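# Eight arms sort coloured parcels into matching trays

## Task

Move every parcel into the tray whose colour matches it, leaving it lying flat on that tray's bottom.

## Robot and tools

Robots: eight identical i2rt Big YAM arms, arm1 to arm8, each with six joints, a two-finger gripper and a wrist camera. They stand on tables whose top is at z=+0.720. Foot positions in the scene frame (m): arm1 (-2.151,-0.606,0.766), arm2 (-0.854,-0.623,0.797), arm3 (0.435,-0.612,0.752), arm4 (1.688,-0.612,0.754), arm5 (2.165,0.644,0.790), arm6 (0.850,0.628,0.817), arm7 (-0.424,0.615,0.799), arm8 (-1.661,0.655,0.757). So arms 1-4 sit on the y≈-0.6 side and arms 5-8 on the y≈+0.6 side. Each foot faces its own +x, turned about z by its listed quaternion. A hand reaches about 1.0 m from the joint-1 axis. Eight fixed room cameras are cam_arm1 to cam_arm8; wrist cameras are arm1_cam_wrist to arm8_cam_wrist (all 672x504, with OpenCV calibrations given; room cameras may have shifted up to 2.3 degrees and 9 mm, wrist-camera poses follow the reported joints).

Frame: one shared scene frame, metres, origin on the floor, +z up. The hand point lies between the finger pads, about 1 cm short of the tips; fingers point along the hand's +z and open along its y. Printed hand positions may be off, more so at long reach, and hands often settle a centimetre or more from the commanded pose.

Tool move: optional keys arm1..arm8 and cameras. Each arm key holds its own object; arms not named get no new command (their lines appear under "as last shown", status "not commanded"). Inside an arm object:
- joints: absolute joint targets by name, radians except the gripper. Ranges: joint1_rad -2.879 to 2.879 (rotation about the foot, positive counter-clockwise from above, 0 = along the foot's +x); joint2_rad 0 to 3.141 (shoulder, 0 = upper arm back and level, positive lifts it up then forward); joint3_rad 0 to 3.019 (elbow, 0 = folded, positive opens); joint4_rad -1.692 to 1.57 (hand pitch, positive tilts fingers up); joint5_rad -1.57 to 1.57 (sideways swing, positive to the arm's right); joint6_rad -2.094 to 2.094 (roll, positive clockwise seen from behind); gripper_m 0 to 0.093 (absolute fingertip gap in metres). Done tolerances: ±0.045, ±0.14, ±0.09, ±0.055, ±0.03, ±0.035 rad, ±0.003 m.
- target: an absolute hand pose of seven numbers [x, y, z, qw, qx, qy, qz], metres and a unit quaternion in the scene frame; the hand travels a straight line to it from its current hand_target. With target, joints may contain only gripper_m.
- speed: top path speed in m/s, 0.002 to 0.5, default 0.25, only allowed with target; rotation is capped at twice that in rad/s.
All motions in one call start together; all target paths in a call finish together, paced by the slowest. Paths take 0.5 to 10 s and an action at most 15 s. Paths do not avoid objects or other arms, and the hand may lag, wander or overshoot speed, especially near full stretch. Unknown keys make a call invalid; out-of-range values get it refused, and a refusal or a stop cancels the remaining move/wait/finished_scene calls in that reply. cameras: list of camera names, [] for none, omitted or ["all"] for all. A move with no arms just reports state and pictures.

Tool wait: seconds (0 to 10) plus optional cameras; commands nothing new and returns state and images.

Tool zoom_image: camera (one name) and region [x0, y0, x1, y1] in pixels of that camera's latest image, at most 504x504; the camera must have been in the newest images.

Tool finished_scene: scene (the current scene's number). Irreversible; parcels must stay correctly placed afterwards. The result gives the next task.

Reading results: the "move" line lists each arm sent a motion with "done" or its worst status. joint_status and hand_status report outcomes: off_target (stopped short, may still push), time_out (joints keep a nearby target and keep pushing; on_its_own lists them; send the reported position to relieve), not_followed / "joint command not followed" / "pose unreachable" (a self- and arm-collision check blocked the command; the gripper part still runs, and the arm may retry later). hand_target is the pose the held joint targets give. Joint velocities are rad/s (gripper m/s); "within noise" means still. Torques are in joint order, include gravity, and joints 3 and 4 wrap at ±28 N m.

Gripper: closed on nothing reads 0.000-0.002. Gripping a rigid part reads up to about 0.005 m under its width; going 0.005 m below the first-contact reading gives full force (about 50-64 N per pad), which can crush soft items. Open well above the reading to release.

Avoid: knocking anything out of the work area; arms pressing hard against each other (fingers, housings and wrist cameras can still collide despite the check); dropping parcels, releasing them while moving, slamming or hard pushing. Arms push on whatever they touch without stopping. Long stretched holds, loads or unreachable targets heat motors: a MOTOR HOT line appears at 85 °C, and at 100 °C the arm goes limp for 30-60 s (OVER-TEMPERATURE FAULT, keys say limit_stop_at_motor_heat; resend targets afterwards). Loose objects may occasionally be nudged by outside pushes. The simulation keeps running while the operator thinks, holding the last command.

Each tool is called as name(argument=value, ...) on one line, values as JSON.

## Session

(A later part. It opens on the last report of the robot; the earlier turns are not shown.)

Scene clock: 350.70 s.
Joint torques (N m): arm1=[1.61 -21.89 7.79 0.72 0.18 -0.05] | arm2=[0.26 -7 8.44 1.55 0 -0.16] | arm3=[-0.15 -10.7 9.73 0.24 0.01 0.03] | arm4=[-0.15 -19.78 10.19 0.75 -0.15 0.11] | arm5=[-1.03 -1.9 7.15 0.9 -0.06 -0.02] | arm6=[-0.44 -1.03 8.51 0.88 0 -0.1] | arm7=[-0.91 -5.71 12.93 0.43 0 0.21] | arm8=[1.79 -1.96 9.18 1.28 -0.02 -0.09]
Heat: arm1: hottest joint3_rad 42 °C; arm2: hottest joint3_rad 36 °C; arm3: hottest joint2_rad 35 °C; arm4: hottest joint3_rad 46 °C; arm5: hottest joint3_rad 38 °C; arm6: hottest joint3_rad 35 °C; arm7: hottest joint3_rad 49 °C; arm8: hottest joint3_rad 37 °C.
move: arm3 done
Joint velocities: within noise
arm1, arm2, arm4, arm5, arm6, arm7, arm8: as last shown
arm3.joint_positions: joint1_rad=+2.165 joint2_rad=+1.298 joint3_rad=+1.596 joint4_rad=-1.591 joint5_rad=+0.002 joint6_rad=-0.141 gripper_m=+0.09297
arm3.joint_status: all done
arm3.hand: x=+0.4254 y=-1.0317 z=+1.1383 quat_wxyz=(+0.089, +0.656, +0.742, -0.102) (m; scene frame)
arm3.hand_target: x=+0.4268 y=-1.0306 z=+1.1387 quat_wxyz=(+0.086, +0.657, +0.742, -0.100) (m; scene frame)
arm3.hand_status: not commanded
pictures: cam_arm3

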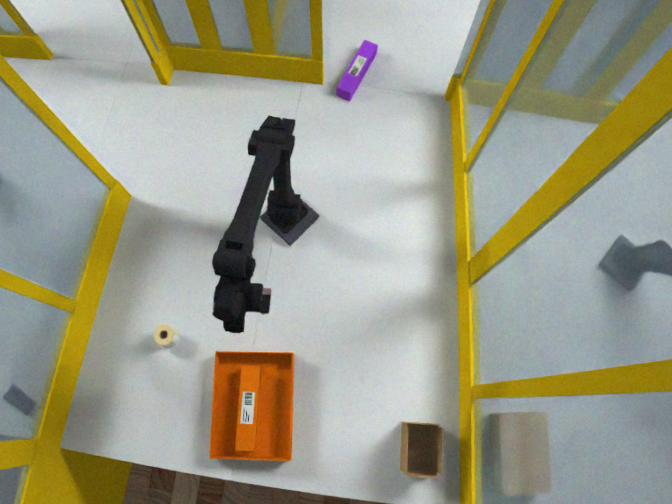

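move(arm1={"target":[-2.413,-1.233,0.765,0,0.8241,0.5664,0],"speed":0.1}, arm4={"target":[2.112,-1.19,0.76,0,0.454,0.891,0],"speed":0.1}, arm3={"joints":{"joint1_rad":-1.21,"joint6_rad":0.06,"joint2_rad":1.3,"joint3_rad":1.6,"joint4_rad":-1.6,"gripper_m":0.093}}, cameras=[])

move(arm1={"joints":{"gripper_m":0.093}}, arm4={"joints":{"gripper_m":0.093}}, arm3={"target":[0.603,0.047,0.82,0,-0.5878,0.809,0],"speed":0.4}, cameras=["arm3_cam_wrist"])

Scene clock: 393.37 s.
Joint torques (N m): arm1=[1.55 -20.48 7.53 0.76 0.19 -0.08] | arm2=[0.26 -7 8.44 1.55 0 -0.17] | arm3=[-0.5 -10.81 9.63 0.27 -0.14 0.1] | arm4=[-0.15 -19.02 9.72 0.79 -0.15 0.11] | arm5=[-0.73 -2.14 7.2 0.91 -0.05 0.02] | arm6=[-0.38 -0.97 8.54 0.91 0 -0.1] | arm7=[-1.03 -5.66 12.9 0.39 0 0.2] | arm8=[1.79 -2.14 9.22 1.22 0 -0.09]
Heat: arm1: hottest joint2_rad 40 °C; arm2: hottest joint3_rad 36 °C; arm3: hottest joint3_rad 34 °C; arm4: hottest joint3_rad 46 °C; arm5: hottest joint3_rad 38 °C; arm6: hottest joint3_rad 35 °C; arm7: hottest joint3_rad 49 °C; arm8: hottest joint3_rad 37 °C.
move: arm1 off_target; arm3 done; arm4 off_target
Joint velocities: within noise
arm1.joint_positions: joint1_rad=-1.542 joint2_rad=+2.277 joint3_rad=+1.948 joint4_rad=-1.241 joint5_rad=+0.004 joint6_rad=-0.019 gripper_m=+0.05912
arm1.joint_status: not commanded
arm1.hand: x=-2.4143 y=-1.2343 z=+0.7771 quat_wxyz=(-0.004, -0.827, -0.563, +0.003) (m; scene frame)
arm1.hand_target: x=-2.4130 y=-1.2327 z=+0.7650 quat_wxyz=(+0.000, -0.824, -0.566, +0.000) (m; scene frame)
arm1.hand_status: off_target (0.012 m and 0.8 deg from the pose sent, 0.036 m and 0.8 deg at the start)
arm2, arm5, arm6, arm7, arm8: as last shown
arm3.joint_positions: joint1_rad=-1.213 joint2_rad=+1.298 joint3_rad=+1.596 joint4_rad=-1.591 joint5_rad=+0.006 joint6_rad=+0.046 gripper_m=+0.09301
arm3.joint_status: all done
arm3.hand: x=+0.5391 y=-0.2100 z=+1.1437 quat_wxyz=(-0.113, +0.588, -0.796, -0.086) (m; scene frame)
arm3.hand_target: x=+0.5375 y=-0.2107 z=+1.1441 quat_wxyz=(-0.110, +0.584, -0.800, -0.085) (m; scene frame)
arm3.hand_status: not commanded
arm4.joint_positions: joint1_rad=-1.898 joint2_rad=+2.361 joint3_rad=+2.165 joint4_rad=-1.354 joint5_rad=-0.013 joint6_rad=-0.006 gripper_m=+0.05929
arm4.joint_status: not commanded
arm4.hand: x=+2.1101 y=-1.1929 z=+0.7830 quat_wxyz=(-0.009, -0.453, -0.892, +0.006) (m; scene frame)
arm4.hand_target: x=+2.1115 y=-1.1895 z=+0.7603 quat_wxyz=(+0.000, -0.454, -0.891, +0.000) (m; scene frame)
arm4.hand_status: off_target (0.023 m and 1.3 deg from the pose sent, 0.054 m and 0.5 deg at the start)
pictures: none
No camera images: "cameras" was empty.

Scene clock: 395.57 s.
Joint torques (N m): arm1=[1.55 -20.72 7.45 0.73 0.17 -0.07] | arm2=[0.21 -7 8.44 1.55 0 -0.16] | arm3=[-0.44 -24.06 13.71 -0.34 -0.24 0.13] | arm4=[-0.15 -19.02 9.72 0.79 -0.15 0.11] | arm5=[-0.91 -1.85 7.08 0.79 -0.09 0.01] | arm6=[-0.5 -0.97 8.54 0.91 0 -0.09] | arm7=[-0.97 -5.54 12.88 0.42 0 0.21] | arm8=[2.02 -2.2 9.25 1.2 -0.02 -0.08]
Heat: arm1: hottest joint2_rad 40 °C; arm2: hottest joint3_rad 36 °C; arm3: hottest joint3_rad 34 °C; arm4: hottest joint3_rad 46 °C; arm5: hottest joint3_rad 38 °C; arm6: hottest joint3_rad 35 °C; arm7: hottest joint3_rad 49 °C; arm8: hottest joint3_rad 37 °C.
move: arm1 done; arm3 off_target; arm4 done
Joint velocities: within noise
arm1.joint_positions: joint1_rad=-1.542 joint2_rad=+2.277 joint3_rad=+1.948 joint4_rad=-1.241 joint5_rad=+0.004 joint6_rad=-0.019 gripper_m=+0.09289
arm1.joint_status: all done
arm1.hand: x=-2.4143 y=-1.2343 z=+0.7771 quat_wxyz=(-0.004, -0.827, -0.563, +0.003) (m; scene frame)
arm1.hand_target: x=-2.4129 y=-1.2327 z=+0.7650 quat_wxyz=(+0.000, -0.824, -0.566, +0.000) (m; scene frame)
arm1.hand_status: not commanded
arm2, arm5, arm6, arm7, arm8: as last shown
arm3.joint_positions: joint1_rad=-1.213 joint2_rad=+2.226 joint3_rad=+1.964 joint4_rad=-1.356 joint5_rad=-0.001 joint6_rad=+0.048 gripper_m=+0.09301
arm3.joint_status: not commanded
arm3.hand: x=+0.6014 y=+0.0306 z=+0.8014 quat_wxyz=(+0.014, +0.593, -0.805, +0.014) (m; scene frame)
arm3.hand_target: x=+0.6028 y=+0.0460 z=+0.8204 quat_wxyz=(+0.000, +0.588, -0.809, -0.001) (m; scene frame)
arm3.hand_status: off_target (0.025 m and 2.4 deg from the pose sent, 0.418 m and 16.3 deg at the start)
arm4.joint_positions: joint1_rad=-1.898 joint2_rad=+2.361 joint3_rad=+2.165 joint4_rad=-1.354 joint5_rad=-0.013 joint6_rad=-0.006 gripper_m=+0.09291
arm4.joint_status: all done
arm4.hand: x=+2.1101 y=-1.1929 z=+0.7830 quat_wxyz=(-0.009, -0.453, -0.892, +0.006) (m; scene frame)
arm4.hand_target: x=+2.1115 y=-1.1895 z=+0.7603 quat_wxyz=(+0.000, -0.454, -0.891, +0.000) (m; scene frame)
arm4.hand_status: not commanded
pictures: arm3_cam_wrist
camera_calibration:
arm3_cam_wrist: T_world_to_cam=[[0.953716, -0.300354, 0.0146306, -0.577223], [-0.24571, -0.750309, 0.613729, -0.31528], [-0.173359, -0.588918, -0.789381, 0.878832], [0, 0, 0, 1]] pos_world=[0.625392, 0.107631, 0.895675]

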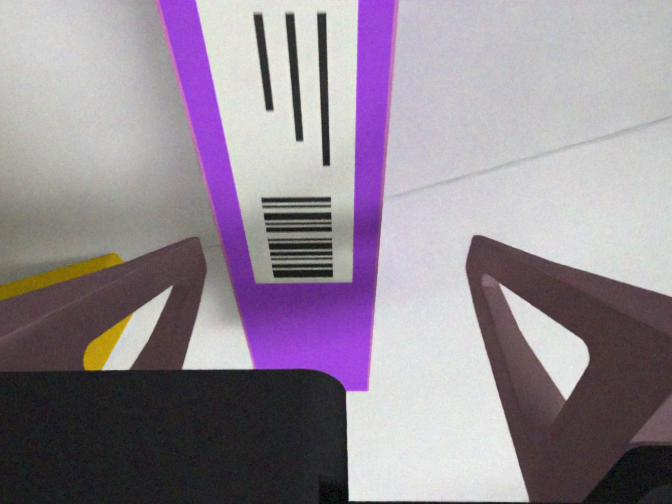

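move(arm3={"target":[0.588,0.062,0.83,0,-0.5878,0.809,0],"speed":0.2}, arm1={"target":[-2.413,-1.232,0.93,0,0.8241,0.5664,0],"speed":0.2}, arm4={"target":[2.112,-1.19,0.93,0,0.454,0.891,0],"speed":0.2}, cameras=["arm3_cam_wrist"])

Scene clock: 404.50 s.
Joint torques (N m): arm1=[1.73 -19.66 12.82 -0.21 0.17 -0.06] | arm2=[0.21 -6.95 8.44 1.55 0 -0.17] | arm3=[0.5 -23.47 14.09 -0.25 -0.23 0.12] | arm4=[-0.44 -20.07 14.2 -0.2 -0.15 0.08] | arm5=[-0.91 -1.96 7.13 0.9 -0.09 -0.01] | arm6=[-0.38 -0.91 8.51 0.92 0 -0.1] | arm7=[-1.2 -5.6 12.88 0.4 -0.02 0.2] | arm8=[1.85 -2.2 9.21 1.22 -0.01 -0.08]
Heat: arm1: hottest joint2_rad 40 °C; arm2: hottest joint3_rad 37 °C; arm3: hottest joint3_rad 35 °C; arm4: hottest joint3_rad 46 °C; arm5: hottest joint3_rad 38 °C; arm6: hottest joint3_rad 35 °C; arm7: hottest joint3_rad 49 °C; arm8: hottest joint3_rad 37 °C.
move: arm1 off_target; arm3 off_target; arm4 off_target
Joint velocities: within noise
arm1.joint_positions: joint1_rad=-1.542 joint2_rad=+2.174 joint3_rad=+2.162 joint4_rad=-1.584 joint5_rad=+0.004 joint6_rad=-0.019 gripper_m=+0.09289
arm1.joint_status: not commanded
arm1.hand: x=-2.4099 y=-1.2211 z=+0.9249 quat_wxyz=(+0.003, -0.827, -0.563, -0.008) (m; scene frame)
arm1.hand_target: x=-2.4128 y=-1.2314 z=+0.9299 quat_wxyz=(+0.000, -0.824, -0.566, +0.000) (m; scene frame)
arm1.hand_status: off_target (0.012 m and 1.1 deg from the pose sent, 0.153 m and 0.8 deg at the start)
arm2.joint_positions: joint1_rad=-2.111 joint2_rad=+1.094 joint3_rad=+1.501 joint4_rad=-1.506 joint5_rad=+0.002 joint6_rad=+0.379 gripper_m=+0.09292
arm2.joint_status: not commanded
arm2.hand: x=-0.5079 y=-0.4901 z=+1.2276 quat_wxyz=(-0.218, -0.005, -0.972, -0.085) (m; scene frame)
arm2.hand_target: x=-0.5051 y=-0.4889 z=+1.2259 quat_wxyz=(-0.218, +0.000, -0.972, -0.084) (m; scene frame)
arm2.hand_status: not commanded
arm3.joint_positions: joint1_rad=-1.197 joint2_rad=+2.243 joint3_rad=+2.042 joint4_rad=-1.405 joint5_rad=-0.001 joint6_rad=+0.074 gripper_m=+0.09301
arm3.joint_status: not commanded
arm3.hand: x=+0.5941 y=+0.0451 z=+0.8187 quat_wxyz=(+0.010, +0.589, -0.808, +0.010) (m; scene frame)
arm3.hand_target: x=+0.5877 y=+0.0611 z=+0.8303 quat_wxyz=(-0.001, +0.588, -0.809, -0.001) (m; scene frame)
arm3.hand_status: off_target (0.021 m and 1.7 deg from the pose sent, 0.045 m and 2.4 deg at the start)
arm4.joint_positions: joint1_rad=-1.898 joint2_rad=+2.314 joint3_rad=+2.437 joint4_rad=-1.684 joint5_rad=-0.013 joint6_rad=-0.006 gripper_m=+0.09291
arm4.joint_status: not commanded
arm4.hand: x=+2.1065 y=-1.1841 z=+0.9189 quat_wxyz=(-0.004, -0.453, -0.892, +0.003) (m; scene frame)
arm4.hand_target: x=+2.1114 y=-1.1892 z=+0.9296 quat_wxyz=(-0.017, -0.454, -0.891, +0.008) (m; scene frame)
arm4.hand_status: off_target (0.014 m and 0.7 deg from the pose sent, 0.147 m and 1.3 deg at the start; a joint's target at an end of its range on 25 of 50 steps)
arm5.joint_positions: joint1_rad=+1.508 joint2_rad=+0.906 joint3_rad=+1.492 joint4_rad=-1.490 joint5_rad=+0.000 joint6_rad=+0.019 gripper_m=+0.09289
arm5.joint_status: not commanded
arm5.hand: x=+2.0632 y=+0.3454 z=+1.2764 quat_wxyz=(+0.192, +0.774, +0.545, -0.260) (m; scene frame)
arm5.hand_target: x=+2.0643 y=+0.3495 z=+1.2805 quat_wxyz=(+0.194, +0.775, +0.542, -0.262) (m; scene frame)
arm5.hand_status: not commanded
arm6.joint_positions: joint1_rad=-1.353 joint2_rad=+0.896 joint3_rad=+1.494 joint4_rad=-1.494 joint5_rad=+0.000 joint6_rad=-0.084 gripper_m=+0.09289
arm6.joint_status: not commanded
arm6.hand: x=+0.7300 y=+0.3451 z=+1.3088 quat_wxyz=(-0.171, -0.764, -0.554, +0.284) (m; scene frame)
arm6.hand_target: x=+0.7307 y=+0.3449 z=+1.3094 quat_wxyz=(-0.170, -0.764, -0.555, +0.282) (m; scene frame)
arm6.hand_status: not commanded
arm7: as last shown
arm8.joint_positions: joint1_rad=+0.283 joint2_rad=+0.901 joint3_rad=+1.501 joint4_rad=-1.508 joint5_rad=-0.002 joint6_rad=+0.031 gripper_m=+0.09293
arm8.joint_status: not commanded
arm8.hand: x=-1.7586 y=+0.3650 z=+1.2492 quat_wxyz=(-0.195, -0.776, -0.540, +0.261) (m; scene frame)
arm8.hand_target: x=-1.7593 y=+0.3640 z=+1.2501 quat_wxyz=(-0.196, -0.773, -0.541, +0.265) (m; scene frame)
arm8.hand_status: not commanded
pictures: arm3_cam_wrist
camera_calibration:
arm3_cam_wrist: T_world_to_cam=[[0.950418, -0.310634, 0.014536, -0.563637], [-0.25572, -0.754095, 0.604936, -0.30343], [-0.176952, -0.578659, -0.796142, 0.907022], [0, 0, 0, 1]] pos_world=[0.618598, 0.120957, 0.913867]

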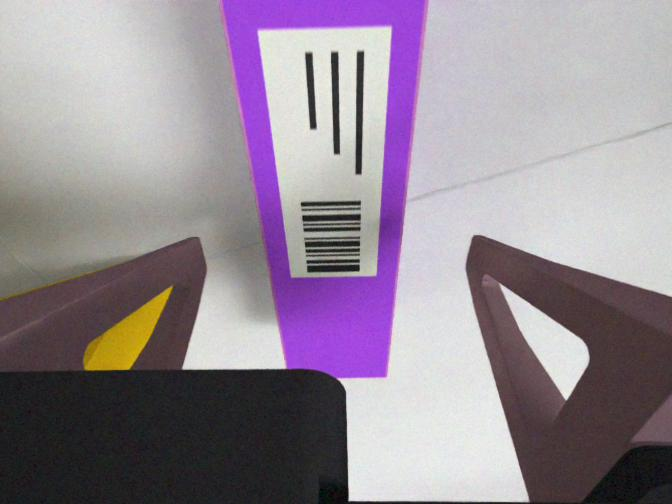

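move(arm3={"target":[0.592,0.053,0.748,0,-0.5878,0.809,0],"speed":0.2}, arm1={"joints":{"joint2_rad":1.1,"joint3_rad":1.5,"joint4_rad":-1.5}}, arm4={"joints":{"joint2_rad":1.1,"joint3_rad":1.5,"joint4_rad":-1.5}}, cameras=[])

move(arm3={"joints":{"gripper_m":0.045}}, cameras=["cam_arm1","cam_arm4"])

move(arm3={"target":[0.528,-0.264,1.03,0,-0.5878,0.809,0],"speed":0.35}, cameras=["arm3_cam_wrist"])

Scene clock: 414.30 s.
Joint torques (N m): arm1=[1.55 -4.42 8.13 1.44 0.18 -0.05] | arm2=[0.26 -6.95 8.44 1.55 0 -0.17] | arm3=[-0.15 -25 9.33 0.57 -0.21 0.05] | arm4=[-0.09 -4.84 9.73 1.59 -0.14 0.08] | arm5=[-0.85 -1.85 7.15 0.87 -0.05 -0.03] | arm6=[-0.5 -1.03 8.53 0.9 0 -0.1] | arm7=[-1.14 -5.54 12.94 0.4 0 0.2] | arm8=[1.96 -2.08 9.21 1.28 -0.01 -0.08]
Heat: arm1: hottest joint2_rad 39 °C; arm2: hottest joint3_rad 37 °C; arm3: hottest joint2_rad 36 °C; arm4: hottest joint3_rad 46 °C; arm5: hottest joint3_rad 38 °C; arm6: hottest joint3_rad 35 °C; arm7: hottest joint3_rad 49 °C; arm8: hottest joint3_rad 37 °C.
move: arm1 done; arm3 done; arm4 done
Joint velocities: within noise
arm1.joint_positions: joint1_rad=-1.542 joint2_rad=+1.093 joint3_rad=+1.509 joint4_rad=-1.510 joint5_rad=+0.004 joint6_rad=-0.019 gripper_m=+0.09289
arm1.joint_status: all done
arm1.hand: x=-2.2963 y=-0.9432 z=+1.2029 quat_wxyz=(-0.133, -0.803, -0.545, +0.200) (m; scene frame)
arm1.hand_target: x=-2.2971 y=-0.9466 z=+1.1975 quat_wxyz=(-0.129, -0.802, -0.549, +0.199) (m; scene frame)
arm1.hand_status: not commanded
arm2, arm5, arm6, arm7, arm8: as last shown
arm3.joint_positions: joint1_rad=-1.197 joint2_rad=+2.305 joint3_rad=+1.947 joint4_rad=-1.246 joint5_rad=-0.001 joint6_rad=+0.074 gripper_m=+0.09301
arm3.joint_status: not commanded
arm3.hand: x=+0.5944 y=+0.0450 z=+0.7427 quat_wxyz=(+0.009, +0.589, -0.808, +0.010) (m; scene frame)
arm3.hand_target: x=+0.5919 y=+0.0528 z=+0.7481 quat_wxyz=(+0.000, +0.588, -0.809, +0.000) (m; scene frame)
arm3.hand_status: done (0.010 m and 1.5 deg from the pose sent, 0.071 m and 1.7 deg at the start)
arm4.joint_positions: joint1_rad=-1.898 joint2_rad=+1.098 joint3_rad=+1.507 joint4_rad=-1.512 joint5_rad=-0.013 joint6_rad=-0.006 gripper_m=+0.09291
arm4.joint_status: all done
arm4.hand: x=+1.9116 y=-0.9072 z=+1.1851 quat_wxyz=(-0.206, -0.437, -0.869, +0.107) (m; scene frame)
arm4.hand_target: x=+1.9136 y=-0.9090 z=+1.1823 quat_wxyz=(-0.208, -0.438, -0.868, +0.106) (m; scene frame)
arm4.hand_status: not commanded
pictures: none
No camera images: "cameras" was empty.

Scene clock: 414.90 s.
Joint torques (N m): arm1=[1.9 -4.66 8.17 1.42 0.15 -0.05] | arm2=[0.21 -6.95 8.44 1.55 -0.01 -0.17] | arm3=[-0.26 -25.17 9.35 0.58 -0.2 0.04] | arm4=[-0.09 -4.78 9.73 1.59 -0.14 0.08] | arm5=[-1.14 -2.26 7.24 0.91 -0.03 -0.01] | arm6=[-0.5 -0.97 8.51 0.9 0 -0.09] | arm7=[-1.03 -5.6 12.9 0.43 0 0.2] | arm8=[2.02 -2.2 9.24 1.2 -0.02 -0.09]
Heat: arm1: hottest joint2_rad 39 °C; arm2: hottest joint3_rad 37 °C; arm3: hottest joint2_rad 36 °C; arm4: hottest joint3_rad 46 °C; arm5: hottest joint3_rad 38 °C; arm6: hottest joint3_rad 35 °C; arm7: hottest joint3_rad 49 °C; arm8: hottest joint3_rad 37 °C.
move: arm3 off_target
Joint velocities: within noise
arm1, arm2, arm4, arm5, arm6, arm7, arm8: as last shown
arm3.joint_positions: joint1_rad=-1.197 joint2_rad=+2.305 joint3_rad=+1.947 joint4_rad=-1.246 joint5_rad=-0.002 joint6_rad=+0.074 gripper_m=+0.05861
arm3.joint_status: gripper_m off_target (ended at +0.05864, target +0.04500)
arm3.hand: x=+0.5943 y=+0.0450 z=+0.7427 quat_wxyz=(+0.009, +0.589, -0.808, +0.009) (m; scene frame)
arm3.hand_target: x=+0.5919 y=+0.0528 z=+0.7481 quat_wxyz=(+0.000, +0.588, -0.809, +0.000) (m; scene frame)
arm3.hand_status: not commanded
pictures: cam_arm1, cam_arm4

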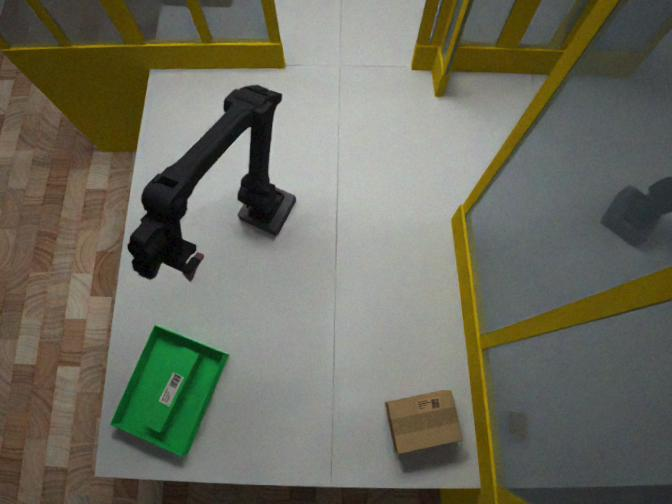

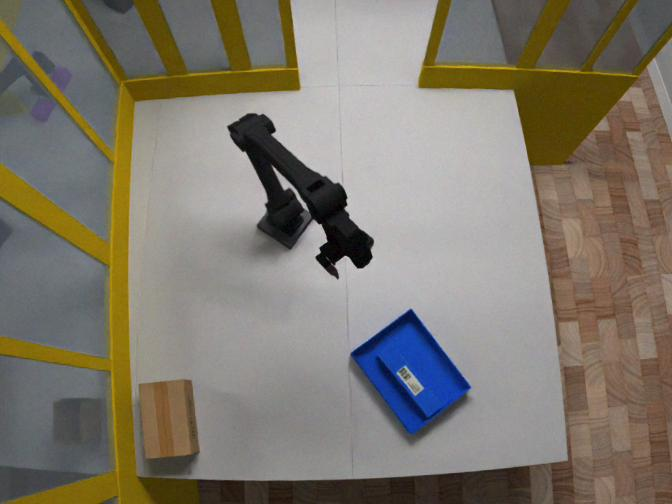

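Scene clock: 416.97 s.
Joint torques (N m): arm1=[1.67 -5.01 8.18 1.46 0.14 -0.05] | arm2=[0.21 -7 8.44 1.54 0 -0.16] | arm3=[-1.9 -10.58 9.98 -0.16 -0.18 -0.16] | arm4=[-0.09 -4.78 9.73 1.59 -0.15 0.08] | arm5=[-1.03 -2.02 7.19 0.83 -0.08 0.03] | arm6=[-0.44 -1.03 8.53 0.91 0 -0.1] | arm7=[-1.14 -5.66 12.89 0.42 0 0.21] | arm8=[1.85 -1.96 9.22 1.2 0 -0.07]
Heat: arm1: hottest joint2_rad 38 °C; arm2: hottest joint3_rad 37 °C; arm3: hottest joint2_rad 36 °C; arm4: hottest joint3_rad 46 °C; arm5: hottest joint3_rad 38 °C; arm6: hottest joint3_rad 35 °C; arm7: hottest joint3_rad 49 °C; arm8: hottest joint3_rad 37 °C.
move: arm3 done
Joint velocities: within noise
arm1, arm2, arm4, arm5, arm6, arm7, arm8: as last shown
arm3.joint_positions: joint1_rad=-1.208 joint2_rad=+1.288 joint3_rad=+1.302 joint4_rad=-1.588 joint5_rad=-0.002 joint6_rad=+0.067 gripper_m=+0.05861
arm3.joint_status: not commanded
arm3.hand: x=+0.5229 y=-0.2620 z=+1.0266 quat_wxyz=(-0.002, +0.587, -0.809, +0.000) (m; scene frame)
arm3.hand_target: x=+0.5279 y=-0.2640 z=+1.0300 quat_wxyz=(+0.000, +0.588, -0.809, +0.000) (m; scene frame)
arm3.hand_status: done (0.006 m and 0.2 deg from the pose sent, 0.427 m and 1.5 deg at the start)
pictures: arm3_cam_wrist
camera_calibration:
arm3_cam_wrist: T_world_to_cam=[[0.949172, -0.314545, 0.0115757, -0.59173], [-0.262781, -0.771651, 0.579225, -0.6535], [-0.17326, -0.552826, -0.815085, 0.906534], [0, 0, 0, 1]] pos_world=[0.546993, -0.189244, 1.12428]

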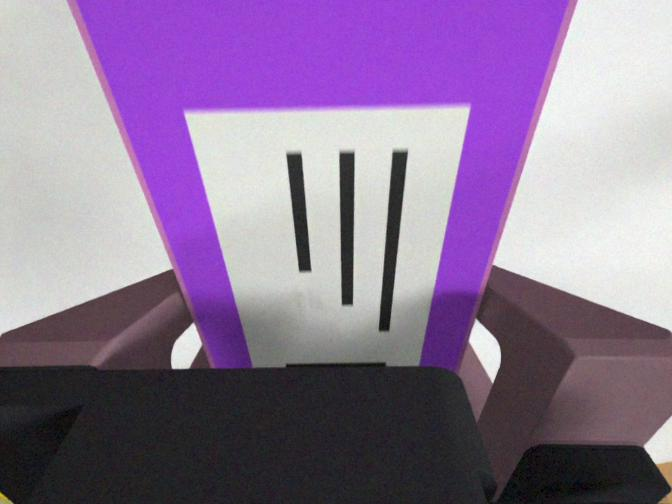

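move(arm3={"joints":{"joint1_rad":0.247,"joint6_rad":-0.366}}, cameras=[])

move(arm3={"target":[-0.2,-0.362,0.87,0,1,0,0],"speed":0.35}, cameras=[])

move(arm3={"target":[-0.2,-0.364,0.765,0,1,0,0],"speed":0.2}, cameras=["cam_arm3"])

move(arm3={"target":[-0.2,-0.364,0.742,0,1,0,0],"speed":0.1}, cameras=["cam_arm2","arm3_cam_wrist"])

Scene clock: 426.57 s.
Joint torques (N m): arm1=[1.55 -4.6 8.16 1.52 0.16 -0.03] | arm2=[0.21 -6.95 8.44 1.55 0 -0.16] | arm3=[0.03 -10.99 9.98 -0.28 -0.13 -0.21] | arm4=[-0.09 -4.84 9.73 1.59 -0.15 0.08] | arm5=[-0.62 -1.9 7.15 0.87 -0.04 0] | arm6=[-0.5 -0.91 8.53 0.9 0 -0.09] | arm7=[-1.2 -5.6 12.9 0.42 0.01 0.2] | arm8=[1.9 -2.08 9.2 1.29 -0.01 -0.1]
Heat: arm1: hottest joint3_rad 38 °C; arm2: hottest joint3_rad 37 °C; arm3: hottest joint3_rad 35 °C; arm4: hottest joint3_rad 46 °C; arm5: hottest joint3_rad 38 °C; arm6: hottest joint3_rad 35 °C; arm7: hottest joint3_rad 49 °C; arm8: hottest joint3_rad 37 °C.
move: arm3 done
Joint velocities: within noise
arm1, arm2, arm4, arm5, arm6, arm8: as last shown
arm3.joint_positions: joint1_rad=+0.239 joint2_rad=+1.288 joint3_rad=+1.302 joint4_rad=-1.588 joint5_rad=-0.004 joint6_rad=-0.351 gripper_m=+0.05857
arm3.joint_status: all done
arm3.hand: x=+0.0961 y=-0.4818 z=+1.0229 quat_wxyz=(+0.000, +1.000, -0.011, +0.004) (m; scene frame)
arm3.hand_target: x=+0.0956 y=-0.4849 z=+1.0262 quat_wxyz=(+0.000, +1.000, +0.001, +0.005) (m; scene frame)
arm3.hand_status: not commanded
arm7.joint_positions: joint1_rad=-1.202 joint2_rad=+1.099 joint3_rad=+1.567 joint4_rad=-1.590 joint5_rad=-0.002 joint6_rad=-0.026 gripper_m=+0.09396
arm7.joint_status: not commanded
arm7.hand: x=-0.5194 y=+0.2690 z=+1.2478 quat_wxyz=(-0.132, -0.768, -0.600, +0.178) (m; scene frame)
arm7.hand_target: x=-0.5226 y=+0.2704 z=+1.2612 quat_wxyz=(-0.138, -0.772, -0.592, +0.187) (m; scene frame)
arm7.hand_status: not commanded
pictures: none
No camera images: "cameras" was empty.

Scene clock: 428.73 s.
Joint torques (N m): arm1=[1.67 -4.66 8.08 1.54 0.18 -0.08] | arm2=[0.21 -6.95 8.44 1.55 0 -0.17] | arm3=[-1.14 -23.94 14.3 -0.53 -0.27 -0.22] | arm4=[-0.09 -4.84 9.73 1.61 -0.14 0.08] | arm5=[-0.85 -2.02 7.13 0.94 -0.04 -0.02] | arm6=[-0.5 -0.97 8.53 0.92 0 -0.1] | arm7=[-1.08 -5.6 12.9 0.43 -0.01 0.21] | arm8=[2.02 -2.2 9.22 1.17 -0.02 -0.1]
Heat: arm1: hottest joint3_rad 38 °C; arm2: hottest joint3_rad 37 °C; arm3: hottest joint2_rad 35 °C; arm4: hottest joint3_rad 46 °C; arm5: hottest joint3_rad 38 °C; arm6: hottest joint3_rad 35 °C; arm7: hottest joint3_rad 50 °C; arm8: hottest joint3_rad 37 °C.
move: arm3 off_target
Joint velocities: within noise
arm1, arm2, arm4, arm5, arm6, arm7, arm8: as last shown
arm3.joint_positions: joint1_rad=+0.239 joint2_rad=+2.196 joint3_rad=+2.059 joint4_rad=-1.474 joint5_rad=-0.004 joint6_rad=-0.360 gripper_m=+0.05857
arm3.joint_status: not commanded
arm3.hand: x=-0.1866 y=-0.3701 z=+0.8493 quat_wxyz=(+0.006, +1.000, -0.006, +0.021) (m; scene frame)
arm3.hand_target: x=-0.1989 y=-0.3625 z=+0.8702 quat_wxyz=(+0.000, +1.000, +0.000, -0.001) (m; scene frame)
arm3.hand_status: off_target (0.026 m and 2.6 deg from the pose sent, 0.354 m and 1.3 deg at the start)
pictures: none
No camera images: "cameras" was empty.

Scene clock: 430.10 s.
Joint torques (N m): arm1=[1.67 -4.48 8.05 1.42 0.15 -0.05] | arm2=[0.21 -6.95 8.44 1.55 0 -0.17] | arm3=[-0.79 -25.58 9.72 0.66 -0.27 -0.18] | arm4=[-0.09 -4.78 9.73 1.59 -0.15 0.08] | arm5=[-0.56 -2.2 7.17 0.9 -0.08 0.02] | arm6=[-0.44 -1.03 8.53 0.91 -0.01 -0.1] | arm7=[-1.08 -5.48 12.89 0.43 0 0.2] | arm8=[2.02 -2.08 9.22 1.21 -0.03 -0.08]
Heat: arm1: hottest joint3_rad 38 °C; arm2: hottest joint3_rad 37 °C; arm3: hottest joint2_rad 35 °C; arm4: hottest joint3_rad 46 °C; arm5: hottest joint3_rad 38 °C; arm6: hottest joint3_rad 35 °C; arm7: hottest joint3_rad 50 °C; arm8: hottest joint3_rad 37 °C.
move: arm3 off_target
Joint velocities: within noise
arm1, arm2, arm4, arm5, arm6, arm7, arm8: as last shown
arm3.joint_positions: joint1_rad=+0.239 joint2_rad=+2.278 joint3_rad=+1.949 joint4_rad=-1.274 joint5_rad=-0.004 joint6_rad=-0.360 gripper_m=+0.05857
arm3.joint_status: not commanded
arm3.hand: x=-0.1920 y=-0.3672 z=+0.7548 quat_wxyz=(+0.005, +1.000, -0.006, +0.017) (m; scene frame)
arm3.hand_target: x=-0.1998 y=-0.3642 z=+0.7653 quat_wxyz=(+0.000, +1.000, +0.000, +0.000) (m; scene frame)
arm3.hand_status: off_target (0.013 m and 2.1 deg from the pose sent, 0.086 m and 2.6 deg at the start)
pictures: cam_arm3

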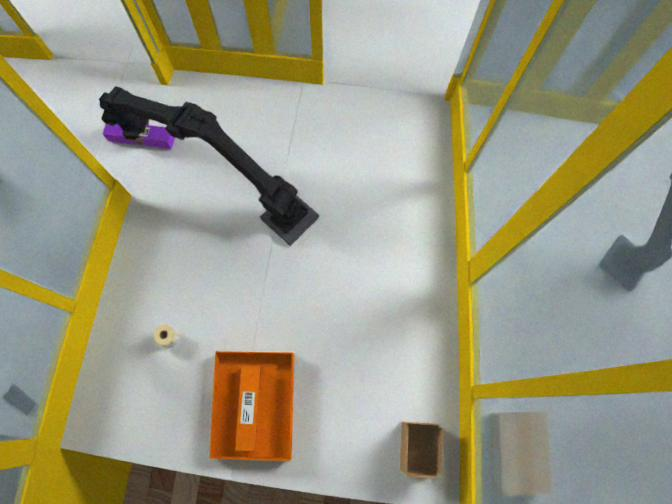

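Scene clock: 431.10 s.
Joint torques (N m): arm1=[1.61 -4.84 8.09 1.5 0.15 -0.06] | arm2=[0.26 -6.95 8.44 1.55 0 -0.16] | arm3=[-0.79 -23.88 8.79 0.65 -0.28 -0.17] | arm4=[-0.09 -4.84 9.73 1.61 -0.14 0.08] | arm5=[0.03 -2.02 7.16 1.03 -0.06 0.01] | arm6=[-0.56 -1.03 8.51 0.9 0 -0.1] | arm7=[-1.32 -5.77 12.9 0.42 0 0.21] | arm8=[1.73 -2.14 9.22 1.21 -0.02 -0.08]
Heat: arm1: hottest joint3_rad 38 °C; arm2: hottest joint3_rad 37 °C; arm3: hottest joint2_rad 35 °C; arm4: hottest joint3_rad 46 °C; arm5: hottest joint3_rad 38 °C; arm6: hottest joint3_rad 35 °C; arm7: hottest joint3_rad 50 °C; arm8: hottest joint3_rad 37 °C.
move: arm3 done
Joint velocities: within noise
arm1, arm2, arm4, arm5, arm6, arm7, arm8: as last shown
arm3.joint_positions: joint1_rad=+0.239 joint2_rad=+2.280 joint3_rad=+1.937 joint4_rad=-1.230 joint5_rad=-0.004 joint6_rad=-0.360 gripper_m=+0.05857
arm3.joint_status: not commanded
arm3.hand: x=-0.1972 y=-0.3651 z=+0.7485 quat_wxyz=(-0.001, +1.000, -0.006, +0.003) (m; scene frame)
arm3.hand_target: x=-0.1998 y=-0.3642 z=+0.7420 quat_wxyz=(+0.000, +1.000, +0.000, +0.000) (m; scene frame)
arm3.hand_status: done (0.007 m and 0.8 deg from the pose sent, 0.015 m and 2.1 deg at the start)
pictures: arm3_cam_wrist, cam_arm2
camera_calibration:
arm3_cam_wrist: T_world_to_cam=[[0.0165187, 0.999806, 0.0107706, 0.359127], [0.809073, -0.0196951, 0.587378, -0.281395], [0.587476, -0.000988465, -0.809241, 0.845207], [0, 0, 0, 1]] pos_world=[-0.274802, -0.363764, 0.845394]

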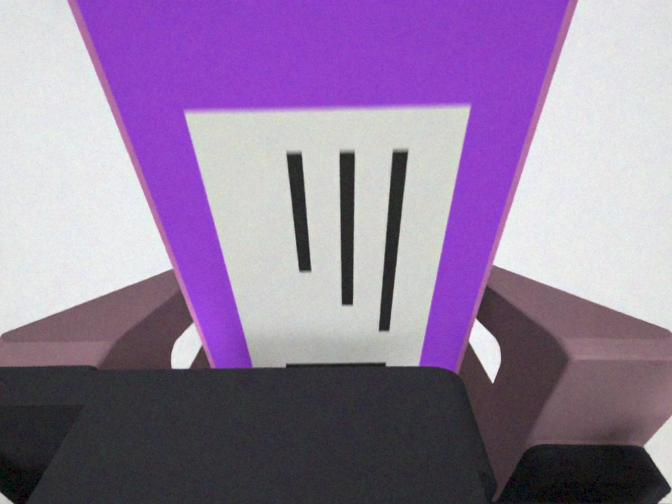

